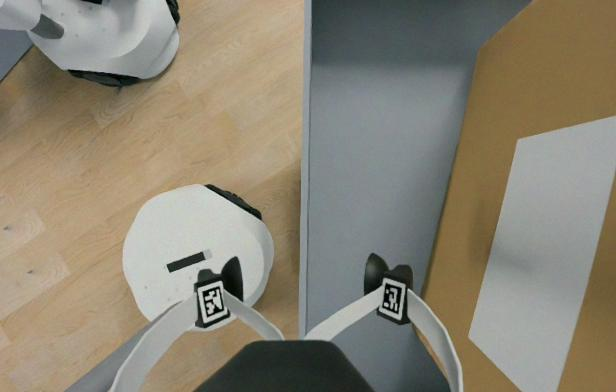

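move(
  blocking=false,
  r2={"joints": {"lift_m": 0.965}, "contact_limits": {"lift_m": 0.2}},
  cameras=[],
)

wait(
  seconds=2,
  cameras=["r2_wrist_camera"],
)

move(
  blocking=false,
  r2={"joints": {"gripper_m": -0.003}},
  cameras=[],
)

wait(
  seconds=2.5,
  cameras=["r2_wrist_camera", "r2_head_camera", "r1_head_camera"],
)

Scene clock: 1020.03 s.
move: r2 moving
r1.base_odometry: x=-2.548 y=-0.429 heading=+2.597
r1.turned_by_wheels: +0.000
r1.turned_by_imu: +0.000
r1.base_tilt: forward=-1.5 right=+1.3
r1.lidar_m: 0.85 4.80 3.32 2.14 1.93 1.62 0.25 0.33 3.94 0.69 0.56 0.68
r1.base_status: not commanded
r1.joint_positions: lift_m=+0.124 arm_m=+0.000 wrist_yaw_rad=+3.194 wrist_pitch_rad=+0.002 wrist_roll_rad=+0.000 gripper_m=+0.056
r1.joint_status: not commanded
r1.measured_speeds: translate_m=+0.000 strafe_m=+0.000 rotate_rad=+0.000 lift_m=+0.000 arm_m=+0.000 wrist_yaw_rad=+0.000 wrist_pitch_rad=+0.000 wrist_roll_rad=+0.000
r1.motor_effort: lift_m=+20(20) arm_m=-4(4) wheel_0=-7(7) wheel_1=+6(6) wheel_2=+1(1)
r1.servo_current: wrist_yaw_rad=72(72) wrist_pitch_rad=39(46) wrist_roll_rad=52(59) gripper_m=39(46)
r1.contact_limits: strafe_m 0.5
r1.hand_pose: x=-0.1216 y=+0.0722 z=+0.3019 quat_wxyz=(-0.026, -0.001, +0.000, +1.000) (m; r1's base frame)
r1.wrist_depth_mm: - 135 349 301 277 - - / - 135 153 304 276 - - / - 132 173 306 287 - - / 109 136 220 307 287 - - / - 477 382 309 286 1808 1537 / - 484 197 310 195 1160 1118 / - 160 362 156 301 - 798
r2.base_odometry: x=-3.512 y=-1.228 heading=+0.187
r2.turned_by_wheels: +0.000
r2.turned_by_imu: +0.000
r2.base_tilt: forward=-0.7 right=+0.0
r2.lidar_m: 0.31 0.46 0.59 0.57 0.89 1.06 0.78 0.82 1.08 1.97 2.06 0.30
r2.base_status: not commanded
r2.joint_positions: lift_m=+1.042 arm_m=+0.120 wrist_yaw_rad=+1.068 wrist_pitch_rad=+1.567 wrist_roll_rad=+0.001 gripper_m=+0.070
r2.joint_status: lift_m moving
r2.measured_speeds: translate_m=+0.000 strafe_m=+0.000 rotate_rad=+0.000 lift_m=-0.146 arm_m=+0.000 wrist_yaw_rad=+0.000 wrist_pitch_rad=+0.000 wrist_roll_rad=+0.000
r2.motor_effort: lift_m=+13(19) arm_m=-3(4) wheel_0=-1(2) wheel_1=+2(2) wheel_2=-5(6)
r2.servo_current: wrist_yaw_rad=39(59) wrist_pitch_rad=46(46) wrist_roll_rad=52(59) gripper_m=52(59)
r2.contact_limits: lift_m 0.2; strafe_m 0.3
r2.hand_pose: x=+0.3681 y=-0.0411 z=+0.9321 quat_wxyz=(+0.610, -0.359, +0.608, +0.360) (m; r2's base frame)
r2.wrist_depth_mm: 960 960 1182 1182 364 362 254 / 1182 1205 1182 1182 366 359 246 / 1205 1182 1182 1205 370 330 228 / 1229 1229 1098 1182 368 297 217 / 1229 991 976 1138 370 278 206 / 1205 1229 192 375 193 250 193 / 1229 1205 1205 112 373 217 184
pictures: none
No camera images: "cameras" was empty.

Scene clock: 1021.07 s.
earlier move: r2 done
r1.base_odometry: x=-2.548 y=-0.429 heading=+2.597
r1.turned_by_wheels: +0.000
r1.turned_by_imu: +0.000
r1.base_tilt: forward=-1.6 right=+1.3
r1.lidar_m: 0.87 4.84 3.33 2.13 1.94 1.60 0.25 0.32 3.94 0.69 0.56 0.70
r1.base_status: not commanded
r1.joint_positions: lift_m=+0.124 arm_m=+0.000 wrist_yaw_rad=+3.194 wrist_pitch_rad=+0.002 wrist_roll_rad=+0.000 gripper_m=+0.056
r1.joint_status: not commanded
r1.measured_speeds: translate_m=+0.000 strafe_m=+0.000 rotate_rad=+0.000 lift_m=+0.000 arm_m=+0.000 wrist_yaw_rad=+0.000 wrist_pitch_rad=+0.000 wrist_roll_rad=+0.000
r1.motor_effort: lift_m=+20(20) arm_m=-4(4) wheel_0=-7(7) wheel_1=+6(6) wheel_2=+1(1)
r1.servo_current: wrist_yaw_rad=39(72) wrist_pitch_rad=33(52) wrist_roll_rad=46(72) gripper_m=39(46)
r1.contact_limits: strafe_m 0.5
r1.hand_pose: x=-0.1216 y=+0.0722 z=+0.3019 quat_wxyz=(-0.026, -0.001, +0.000, +1.000) (m; r1's base frame)
r1.wrist_depth_mm: - 135 349 301 278 - - / - 135 152 304 277 - - / - 132 174 306 287 - - / 109 135 220 307 286 - - / - 477 382 310 286 1756 1537 / - 484 197 312 195 1160 1118 / - 160 362 156 300 - 798
r2.base_odometry: x=-3.512 y=-1.228 heading=+0.187
r2.turned_by_wheels: +0.000
r2.turned_by_imu: +0.000
r2.base_tilt: forward=-0.7 right=+0.1
r2.lidar_m: 0.32 0.47 0.60 0.55 0.89 1.05 0.79 0.81 1.08 1.99 2.05 0.30
r2.base_status: not commanded
r2.joint_positions: lift_m=+0.965 arm_m=+0.120 wrist_yaw_rad=+1.068 wrist_pitch_rad=+1.567 wrist_roll_rad=+0.001 gripper_m=+0.070
r2.joint_status: all done
r2.measured_speeds: translate_m=+0.000 strafe_m=+0.000 rotate_rad=+0.000 lift_m=+0.000 arm_m=+0.000 wrist_yaw_rad=+0.000 wrist_pitch_rad=+0.000 wrist_roll_rad=+0.000
r2.motor_effort: lift_m=+14(19) arm_m=-4(4) wheel_0=-1(2) wheel_1=+2(2) wheel_2=-6(6)
r2.servo_current: wrist_yaw_rad=46(59) wrist_pitch_rad=39(46) wrist_roll_rad=46(59) gripper_m=46(59)
r2.contact_limits: lift_m 0.2; strafe_m 0.3
r2.hand_pose: x=+0.3681 y=-0.0411 z=+0.8552 quat_wxyz=(+0.610, -0.359, +0.608, +0.360) (m; r2's base frame)
r2.wrist_depth_mm: 878 960 1118 283 283 281 255 / 1118 1098 1078 286 283 283 246 / 1118 1098 1118 286 285 283 229 / 1118 1118 1098 289 283 285 218 / 1118 891 891 289 287 283 204 / 1138 904 192 290 193 250 194 / 1160 1118 1118 112 287 216 183
wait: 1.03 of 2 s (r2 has come to rest)
pictures: r2_wrist_camera
Images, in order (width x height): r2_wrist_camera 616x392.

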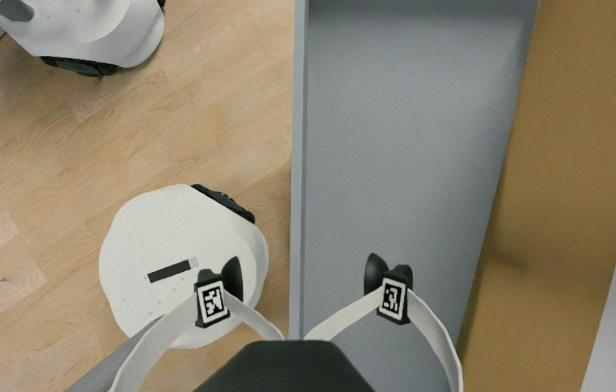

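Scene clock: 1021.57 s.
move: r2 moving
r1.base_odometry: x=-2.548 y=-0.429 heading=+2.597
r1.turned_by_wheels: +0.000
r1.turned_by_imu: +0.000
r1.base_tilt: forward=-1.6 right=+1.3
r1.lidar_m: 0.85 4.83 3.33 2.13 1.92 1.60 0.25 0.34 3.92 0.69 0.55 0.69
r1.base_status: not commanded
r1.joint_positions: lift_m=+0.124 arm_m=+0.000 wrist_yaw_rad=+3.194 wrist_pitch_rad=+0.002 wrist_roll_rad=+0.000 gripper_m=+0.056
r1.joint_status: not commanded
r1.measured_speeds: translate_m=+0.000 strafe_m=+0.000 rotate_rad=+0.000 lift_m=+0.000 arm_m=+0.000 wrist_yaw_rad=+0.000 wrist_pitch_rad=+0.000 wrist_roll_rad=+0.000
r1.motor_effort: lift_m=+20(20) arm_m=-4(4) wheel_0=-7(7) wheel_1=+5(6) wheel_2=+1(1)
r1.servo_current: wrist_yaw_rad=46(59) wrist_pitch_rad=39(46) wrist_roll_rad=52(59) gripper_m=39(52)
r1.contact_limits: strafe_m 0.5
r1.hand_pose: x=-0.1216 y=+0.0722 z=+0.3019 quat_wxyz=(-0.026, -0.001, +0.000, +1.000) (m; r1's base frame)
r1.wrist_depth_mm: - 135 347 301 277 - - / - 135 152 304 276 - - / - 132 174 307 287 - - / 109 135 220 306 287 - - / - 477 382 310 286 1808 1537 / - 484 197 310 196 1160 1118 / - 159 362 156 301 - 798
r2.base_odometry: x=-3.512 y=-1.228 heading=+0.187
r2.turned_by_wheels: +0.000
r2.turned_by_imu: +0.000
r2.base_tilt: forward=-0.7 right=+0.1
r2.lidar_m: 0.31 0.44 0.56 0.55 0.89 1.04 0.77 0.82 1.11 1.98 2.05 0.29
r2.base_status: not commanded
r2.joint_positions: lift_m=+0.965 arm_m=+0.120 wrist_yaw_rad=+1.068 wrist_pitch_rad=+1.567 wrist_roll_rad=+0.001 gripper_m=+0.051
r2.joint_status: gripper_m moving
r2.measured_speeds: translate_m=+0.000 strafe_m=+0.000 rotate_rad=+0.000 lift_m=+0.000 arm_m=+0.000 wrist_yaw_rad=+0.000 wrist_pitch_rad=+0.000 wrist_roll_rad=+0.000
r2.motor_effort: lift_m=+14(14) arm_m=-4(4) wheel_0=-1(2) wheel_1=+2(2) wheel_2=-5(6)
r2.servo_current: wrist_yaw_rad=59(59) wrist_pitch_rad=46(46) wrist_roll_rad=39(52) gripper_m=130(137)
r2.contact_limits: lift_m 0.2; strafe_m 0.3
r2.hand_pose: x=+0.3681 y=-0.0411 z=+0.8552 quat_wxyz=(+0.610, -0.359, +0.608, +0.360) (m; r2's base frame)
r2.wrist_depth_mm: 904 946 1098 285 283 281 255 / 1138 1098 1118 286 285 282 246 / 1118 1118 1098 287 285 282 229 / 1118 1118 1098 289 285 285 219 / 1118 891 891 290 286 283 204 / 1160 904 193 290 194 254 194 / 1138 603 1098 112 287 219 183
pictures: none
No camera images: "cameras" was empty.

Scene clock: 1022.57 s.
earlier move: r2 done
r1.base_odometry: x=-2.548 y=-0.429 heading=+2.597
r1.turned_by_wheels: +0.000
r1.turned_by_imu: +0.000
r1.base_tilt: forward=-1.6 right=+1.3
r1.lidar_m: 0.86 4.83 3.32 2.13 1.93 1.62 0.25 0.33 3.93 0.68 0.56 0.68
r1.base_status: not commanded
r1.joint_positions: lift_m=+0.124 arm_m=+0.000 wrist_yaw_rad=+3.194 wrist_pitch_rad=+0.002 wrist_roll_rad=+0.000 gripper_m=+0.056
r1.joint_status: not commanded
r1.measured_speeds: translate_m=+0.000 strafe_m=+0.000 rotate_rad=+0.000 lift_m=+0.000 arm_m=+0.000 wrist_yaw_rad=+0.000 wrist_pitch_rad=+0.000 wrist_roll_rad=+0.000
r1.motor_effort: lift_m=+20(20) arm_m=-4(4) wheel_0=-7(7) wheel_1=+6(6) wheel_2=+1(1)
r1.servo_current: wrist_yaw_rad=52(59) wrist_pitch_rad=39(46) wrist_roll_rad=52(59) gripper_m=33(52)
r1.contact_limits: strafe_m 0.5
r1.hand_pose: x=-0.1216 y=+0.0722 z=+0.3019 quat_wxyz=(-0.026, -0.001, +0.000, +1.000) (m; r1's base frame)
r1.wrist_depth_mm: - 135 349 303 278 - - / - 135 152 304 276 - - / - 132 173 307 289 - - / 109 136 220 307 287 - - / - 477 382 310 287 1808 1537 / - 480 197 310 196 1160 1118 / - 159 362 156 300 - 798
r2.base_odometry: x=-3.512 y=-1.228 heading=+0.187
r2.turned_by_wheels: +0.000
r2.turned_by_imu: +0.000
r2.base_tilt: forward=-0.7 right=+0.1
r2.lidar_m: 0.32 0.45 0.60 0.54 0.89 1.02 0.78 0.81 1.09 1.98 2.03 0.29
r2.base_status: not commanded
r2.joint_positions: lift_m=+0.965 arm_m=+0.120 wrist_yaw_rad=+1.068 wrist_pitch_rad=+1.567 wrist_roll_rad=+0.001 gripper_m=-0.002
r2.joint_status: all done
r2.measured_speeds: translate_m=+0.000 strafe_m=+0.000 rotate_rad=+0.000 lift_m=+0.000 arm_m=+0.000 wrist_yaw_rad=+0.000 wrist_pitch_rad=+0.000 wrist_roll_rad=+0.000
r2.motor_effort: lift_m=+14(14) arm_m=-4(4) wheel_0=-1(2) wheel_1=+2(2) wheel_2=-5(6)
r2.servo_current: wrist_yaw_rad=46(65) wrist_pitch_rad=39(46) wrist_roll_rad=39(59) gripper_m=78(150)
r2.contact_limits: lift_m 0.2; strafe_m 0.3
r2.hand_pose: x=+0.3681 y=-0.0411 z=+0.8551 quat_wxyz=(+0.610, -0.359, +0.608, +0.360) (m; r2's base frame)
r2.wrist_depth_mm: 891 946 1078 1098 282 279 262 / 1118 1118 1078 1078 281 281 246 / 1118 1098 1078 286 283 282 232 / 1138 1118 1118 286 285 282 218 / 1160 904 866 287 286 283 207 / 1138 891 189 194 285 258 198 / 1118 1118 - 112 287 229 186
wait: 1.00 of 2.5 s (r2 has come to rest)
pictures: r1_head_camera, r2_head_camera, r2_wrist_camera
Images, in order (width x height): r1_head_camera 420x560, r2_head_camera 420x560, r2_wrist_camera 616x392.

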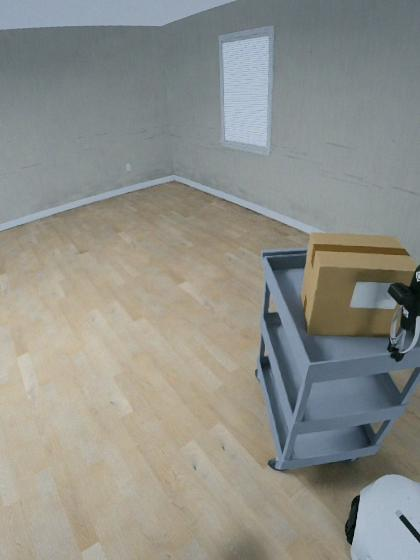

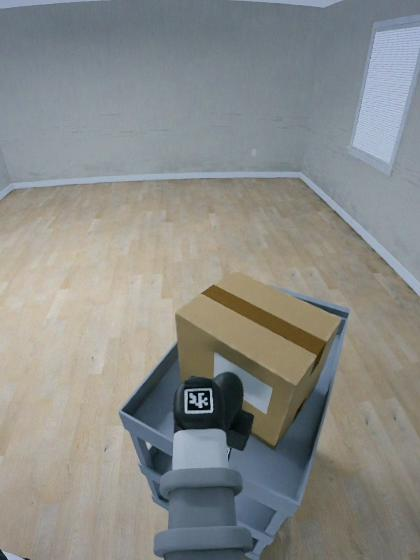

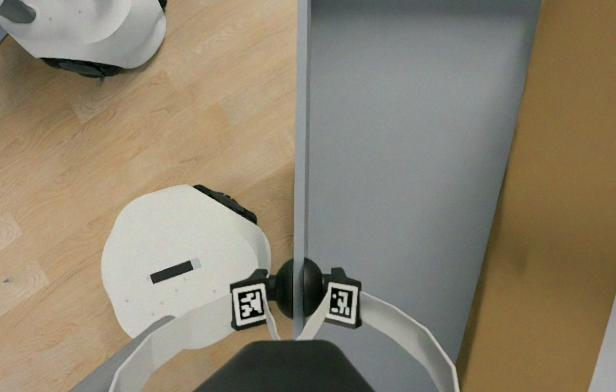

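move(
  blocking=false,
  r2={"base": {"translate_m": -0.295, "strafe_m": 0.052}, "joints": {"wrist_yaw_rad": 1.15}, "speeds": {"wrist_yaw_rad": 0.03}, "pace": "slow", "contact_limits": {"translate_m": 0.4}},
  cameras=[],
)

wait(
  seconds=5,
  cameras=["r2_wrist_camera"],
)

r2: "speeds": wrist_yaw_rad = 0.03 is out of range 0.05 to 1.82
Scene clock: 1031.10 s.
r1.base_odometry: x=-2.548 y=-0.429 heading=+2.597
r1.turned_by_wheels: +0.000
r1.turned_by_imu: +0.000
r1.base_tilt: forward=-1.5 right=+1.3
r1.lidar_m: 0.85 4.83 3.31 2.12 1.90 1.59 0.25 0.33 3.94 0.69 0.54 0.68
r1.base_status: not commanded
r1.joint_positions: lift_m=+0.124 arm_m=+0.000 wrist_yaw_rad=+3.194 wrist_pitch_rad=+0.002 wrist_roll_rad=+0.000 gripper_m=+0.056
r1.joint_status: not commanded
r1.measured_speeds: translate_m=+0.000 strafe_m=+0.000 rotate_rad=+0.000 lift_m=+0.000 arm_m=+0.000 wrist_yaw_rad=+0.000 wrist_pitch_rad=+0.000 wrist_roll_rad=+0.000
r1.motor_effort: lift_m=+20(20) arm_m=-4(4) wheel_0=-6(7) wheel_1=+5(6) wheel_2=+1(1)
r1.servo_current: wrist_yaw_rad=39(59) wrist_pitch_rad=39(46) wrist_roll_rad=33(59) gripper_m=46(52)
r1.contact_limits: strafe_m 0.5
r1.hand_pose: x=-0.1216 y=+0.0722 z=+0.3019 quat_wxyz=(-0.026, -0.001, +0.000, +1.000) (m; r1's base frame)
r1.wrist_depth_mm: - 135 347 303 278 - - / - 135 152 304 277 - - / - 132 174 306 289 - - / 109 136 220 309 286 - - / - 477 382 309 286 1863 1576 / - 484 197 309 196 1160 1118 / - 159 362 156 301 - 798
r2.base_odometry: x=-3.512 y=-1.228 heading=+0.187
r2.turned_by_wheels: +0.000
r2.turned_by_imu: +0.000
r2.base_tilt: forward=-0.7 right=+0.1
r2.lidar_m: 0.31 0.45 0.60 0.56 0.87 1.02 0.79 0.82 1.08 1.97 2.05 0.28
r2.base_status: not commanded
r2.joint_positions: lift_m=+0.965 arm_m=+0.120 wrist_yaw_rad=+1.068 wrist_pitch_rad=+1.567 wrist_roll_rad=+0.001 gripper_m=-0.002
r2.joint_status: all done
r2.measured_speeds: translate_m=+0.000 strafe_m=+0.000 rotate_rad=+0.000 lift_m=+0.000 arm_m=+0.000 wrist_yaw_rad=+0.000 wrist_pitch_rad=+0.000 wrist_roll_rad=+0.000
r2.motor_effort: lift_m=+14(14) arm_m=-4(4) wheel_0=-1(2) wheel_1=+2(2) wheel_2=-6(6)
r2.servo_current: wrist_yaw_rad=39(65) wrist_pitch_rad=46(46) wrist_roll_rad=39(59) gripper_m=78(150)
r2.contact_limits: lift_m 0.2; strafe_m 0.3
r2.hand_pose: x=+0.3681 y=-0.0411 z=+0.8551 quat_wxyz=(+0.610, -0.359, +0.608, +0.360) (m; r2's base frame)
r2.wrist_depth_mm: 904 931 1078 1098 282 278 262 / 1118 1118 1118 1078 282 281 247 / 1118 1118 1118 286 285 281 233 / 1118 1118 1078 286 285 282 220 / 1138 891 878 287 285 283 206 / 1118 891 190 195 285 259 197 / 1138 1138 - 112 286 229 186
pictures: none

not run: a call was refused earlier in this reply.

move(
  blocking=false,
  r2={"base": {"translate_m": -0.295, "strafe_m": 0.052}, "joints": {"wrist_yaw_rad": 1.16}, "speeds": {"wrist_yaw_rad": 0.05}, "pace": "slow", "contact_limits": {"translate_m": 0.4}},
  cameras=[],
)

wait(
  seconds=5,
  cameras=["r2_wrist_camera"],
)

Scene clock: 1037.07 s.
move: r2 moving
r1.base_odometry: x=-2.548 y=-0.429 heading=+2.597
r1.turned_by_wheels: +0.000
r1.turned_by_imu: +0.000
r1.base_tilt: forward=-1.6 right=+1.3
r1.lidar_m: 0.86 4.81 3.30 2.13 1.94 1.61 0.25 0.37 3.93 0.67 0.55 0.69
r1.base_status: not commanded
r1.joint_positions: lift_m=+0.124 arm_m=+0.000 wrist_yaw_rad=+3.194 wrist_pitch_rad=+0.002 wrist_roll_rad=+0.000 gripper_m=+0.056
r1.joint_status: not commanded
r1.measured_speeds: translate_m=+0.000 strafe_m=+0.000 rotate_rad=+0.000 lift_m=+0.000 arm_m=+0.000 wrist_yaw_rad=+0.000 wrist_pitch_rad=+0.000 wrist_roll_rad=+0.000
r1.motor_effort: lift_m=+20(20) arm_m=-3(4) wheel_0=-7(7) wheel_1=+5(6) wheel_2=+1(1)
r1.servo_current: wrist_yaw_rad=33(65) wrist_pitch_rad=39(46) wrist_roll_rad=72(72) gripper_m=39(46)
r1.contact_limits: strafe_m 0.5
r1.hand_pose: x=-0.1216 y=+0.0722 z=+0.3019 quat_wxyz=(-0.026, -0.001, +0.000, +1.000) (m; r1's base frame)
r1.wrist_depth_mm: - 135 347 303 277 - - / - 135 152 304 277 - - / - 132 173 306 289 - - / 109 136 220 307 286 - - / - 477 382 309 286 1808 1576 / - 484 197 309 196 1138 1098 / - 160 362 156 300 - 798
r2.base_odometry: x=-3.524 y=-1.228 heading=+0.186
r2.turned_by_wheels: +0.000
r2.turned_by_imu: +0.000
r2.base_tilt: forward=-0.7 right=+0.0
r2.lidar_m: 0.33 0.47 0.60 0.55 0.89 1.05 0.75 0.80 1.07 1.97 2.04 0.30
r2.base_status: translate_m moving; strafe_m moving
r2.joint_positions: lift_m=+0.965 arm_m=+0.120 wrist_yaw_rad=+1.084 wrist_pitch_rad=+1.567 wrist_roll_rad=+0.001 gripper_m=-0.002
r2.joint_status: wrist_yaw_rad moving
r2.measured_speeds: translate_m=-0.048 strafe_m=+0.008 rotate_rad=+0.001 lift_m=+0.000 arm_m=+0.000 wrist_yaw_rad=+0.054 wrist_pitch_rad=+0.000 wrist_roll_rad=+0.000
r2.motor_effort: lift_m=+14(14) arm_m=-3(4) wheel_0=-7(9) wheel_1=-6(6) wheel_2=+10(10)
r2.servo_current: wrist_yaw_rad=39(59) wrist_pitch_rad=46(46) wrist_roll_rad=46(59) gripper_m=72(85)
r2.contact_limits: lift_m 0.2; translate_m 0.4
r2.hand_pose: x=+0.3687 y=-0.0399 z=+0.8551 quat_wxyz=(+0.607, -0.364, +0.605, +0.365) (m; r2's base frame)
r2.wrist_depth_mm: 891 931 1098 1078 283 283 277 / 1138 1078 1118 1098 285 282 259 / 1098 1098 1118 1098 286 283 248 / 1098 1118 1098 1118 286 286 233 / 1118 904 878 289 289 286 216 / 1138 891 187 206 185 265 204 / 1160 135 - 112 289 229 -
pictures: none
No camera images: "cameras" was empty.

Scene clock: 1040.83 s.
earlier move: r2 done
r1.base_odometry: x=-2.548 y=-0.429 heading=+2.597
r1.turned_by_wheels: +0.000
r1.turned_by_imu: +0.000
r1.base_tilt: forward=-1.6 right=+1.3
r1.lidar_m: 3.50 4.83 3.34 2.13 1.94 1.59 0.25 0.35 3.92 0.60 0.59 0.62
r1.base_status: not commanded
r1.joint_positions: lift_m=+0.124 arm_m=+0.000 wrist_yaw_rad=+3.194 wrist_pitch_rad=+0.002 wrist_roll_rad=+0.000 gripper_m=+0.056
r1.joint_status: not commanded
r1.measured_speeds: translate_m=+0.000 strafe_m=+0.000 rotate_rad=+0.000 lift_m=+0.000 arm_m=+0.000 wrist_yaw_rad=+0.000 wrist_pitch_rad=+0.000 wrist_roll_rad=+0.000
r1.motor_effort: lift_m=+20(20) arm_m=-4(4) wheel_0=-6(7) wheel_1=+6(6) wheel_2=+1(1)
r1.servo_current: wrist_yaw_rad=59(72) wrist_pitch_rad=39(52) wrist_roll_rad=52(72) gripper_m=39(46)
r1.contact_limits: strafe_m 0.5
r1.hand_pose: x=-0.1216 y=+0.0722 z=+0.3019 quat_wxyz=(-0.026, -0.001, +0.000, +1.000) (m; r1's base frame)
r1.wrist_depth_mm: - 135 347 303 278 - - / - 135 152 304 277 - - / - 132 173 304 287 - - / 109 135 220 307 287 - - / - 477 382 310 286 1863 1537 / - 488 196 310 196 1160 1118 / - 159 362 156 300 - 798
r2.base_odometry: x=-3.811 y=-1.232 heading=+0.186
r2.turned_by_wheels: +0.000
r2.turned_by_imu: -0.001
r2.base_tilt: forward=-0.7 right=+0.1
r2.lidar_m: 0.35 0.42 0.62 0.74 0.77 3.64 3.55 0.50 0.68 1.74 0.36 0.33
r2.base_status: done
r2.joint_positions: lift_m=+0.965 arm_m=+0.120 wrist_yaw_rad=+1.155 wrist_pitch_rad=+1.570 wrist_roll_rad=+0.001 gripper_m=-0.002
r2.joint_status: all done
r2.measured_speeds: translate_m=+0.000 strafe_m=+0.000 rotate_rad=+0.000 lift_m=+0.000 arm_m=+0.000 wrist_yaw_rad=+0.000 wrist_pitch_rad=+0.000 wrist_roll_rad=+0.000
r2.motor_effort: lift_m=+15(15) arm_m=-3(4) wheel_0=-6(17) wheel_1=-4(10) wheel_2=+4(14)
r2.servo_current: wrist_yaw_rad=33(124) wrist_pitch_rad=39(46) wrist_roll_rad=46(59) gripper_m=72(85)
r2.contact_limits: lift_m 0.2; translate_m 0.4
r2.hand_pose: x=+0.3710 y=-0.0351 z=+0.8551 quat_wxyz=(+0.593, -0.386, +0.592, +0.386) (m; r2's base frame)
r2.wrist_depth_mm: 1098 1078 1078 1078 282 279 278 / 1118 1098 1098 285 285 281 279 / 1098 1118 1118 287 283 282 248 / 1118 891 931 289 286 283 249 / 1160 904 878 289 287 285 241 / 1138 891 189 197 287 287 229 / 1138 137 1118 112 290 263 -
wait: 3.77 of 5 s (r2 has come to rest)
pictures: r2_wrist_camera
Images, in order (width x height): r2_wrist_camera 616x392.

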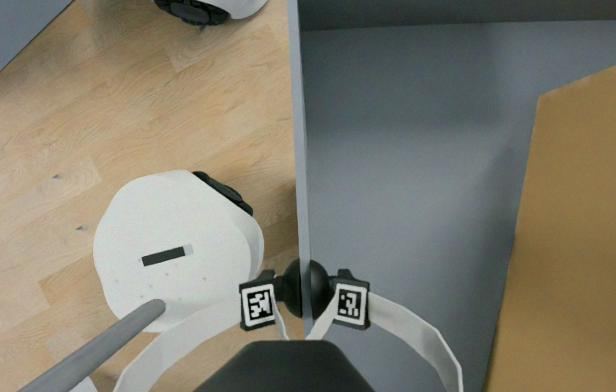

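wait(
  seconds=0,
  cameras=["r2_head_camera", "r1_head_camera", "r1_head_right_camera", "r2_head_right_camera"],
)

Scene clock: 1059.83 s.
r1.base_odometry: x=-2.548 y=-0.429 heading=+2.597
r1.turned_by_wheels: +0.000
r1.turned_by_imu: +0.000
r1.base_tilt: forward=-1.5 right=+1.3
r1.lidar_m: 3.45 4.84 3.29 2.12 1.92 1.58 0.25 0.31 3.94 0.58 0.58 0.60
r1.base_status: not commanded
r1.joint_positions: lift_m=+0.124 arm_m=+0.000 wrist_yaw_rad=+3.194 wrist_pitch_rad=+0.002 wrist_roll_rad=+0.000 gripper_m=+0.056
r1.joint_status: not commanded
r1.measured_speeds: translate_m=+0.000 strafe_m=+0.000 rotate_rad=+0.000 lift_m=+0.000 arm_m=+0.000 wrist_yaw_rad=+0.000 wrist_pitch_rad=+0.000 wrist_roll_rad=+0.000
r1.motor_effort: lift_m=+20(20) arm_m=-3(4) wheel_0=-7(7) wheel_1=+6(6) wheel_2=+1(1)
r1.servo_current: wrist_yaw_rad=39(72) wrist_pitch_rad=46(52) wrist_roll_rad=59(72) gripper_m=39(46)
r1.contact_limits: strafe_m 0.5
r1.hand_pose: x=-0.1216 y=+0.0722 z=+0.3019 quat_wxyz=(-0.026, -0.001, +0.000, +1.000) (m; r1's base frame)
r1.wrist_depth_mm: - 135 349 301 277 - - / - 135 152 306 277 - - / - 132 174 304 287 - - / 109 136 220 307 286 - - / - 480 384 309 286 1808 1537 / - 484 197 310 195 1160 1118 / - 159 362 156 300 - 798
r2.base_odometry: x=-3.811 y=-1.232 heading=+0.186
r2.turned_by_wheels: +0.000
r2.turned_by_imu: +0.000
r2.base_tilt: forward=-0.6 right=+0.1
r2.lidar_m: 0.35 0.43 0.59 0.71 0.75 3.64 3.52 0.51 0.69 1.71 0.38 0.33
r2.base_status: done
r2.joint_positions: lift_m=+0.965 arm_m=+0.120 wrist_yaw_rad=+1.155 wrist_pitch_rad=+1.570 wrist_roll_rad=+0.001 gripper_m=-0.002
r2.joint_status: all done
r2.measured_speeds: translate_m=+0.000 strafe_m=+0.000 rotate_rad=+0.000 lift_m=+0.000 arm_m=+0.000 wrist_yaw_rad=+0.000 wrist_pitch_rad=+0.000 wrist_roll_rad=+0.000
r2.motor_effort: lift_m=+15(15) arm_m=-3(4) wheel_0=-6(17) wheel_1=-4(10) wheel_2=+4(14)
r2.servo_current: wrist_yaw_rad=52(124) wrist_pitch_rad=46(46) wrist_roll_rad=46(59) gripper_m=78(85)
r2.contact_limits: lift_m 0.2; translate_m 0.4
r2.hand_pose: x=+0.3710 y=-0.0351 z=+0.8551 quat_wxyz=(+0.593, -0.386, +0.592, +0.386) (m; r2's base frame)
r2.wrist_depth_mm: 1098 1118 1078 1098 281 279 278 / 1118 1078 1098 285 282 279 278 / 1098 1098 1118 287 285 282 248 / 1098 891 904 289 286 282 248 / 1118 891 904 290 287 285 241 / 1160 904 189 196 287 287 229 / 1138 137 1138 112 291 262 -
pictures: r1_head_camera, r1_head_right_camera, r2_head_camera, r2_head_right_camera
Images, in order (width x height): r1_head_camera 420x560, r1_head_right_camera 420x672, r2_head_camera 420x560, r2_head_right_camera 420x672.

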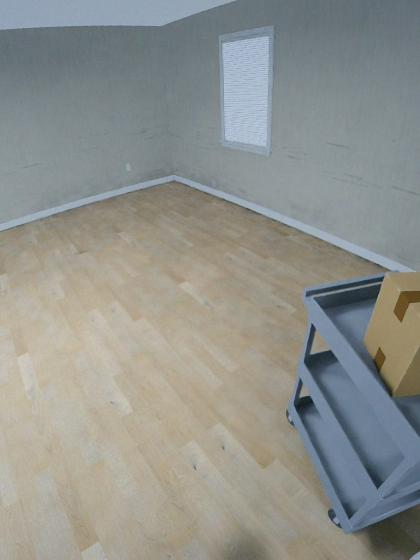

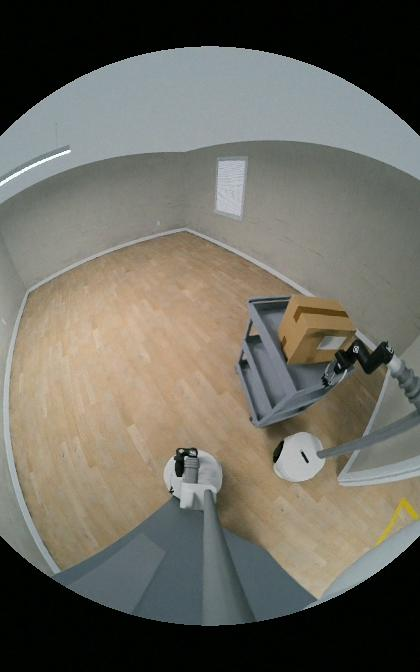

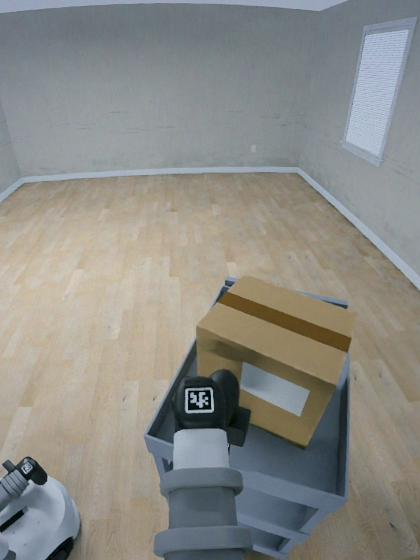

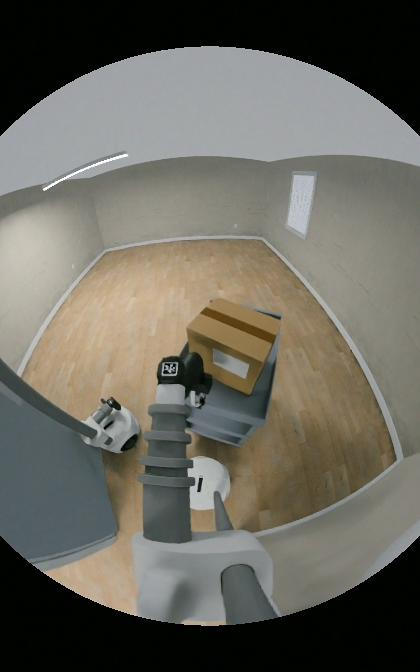

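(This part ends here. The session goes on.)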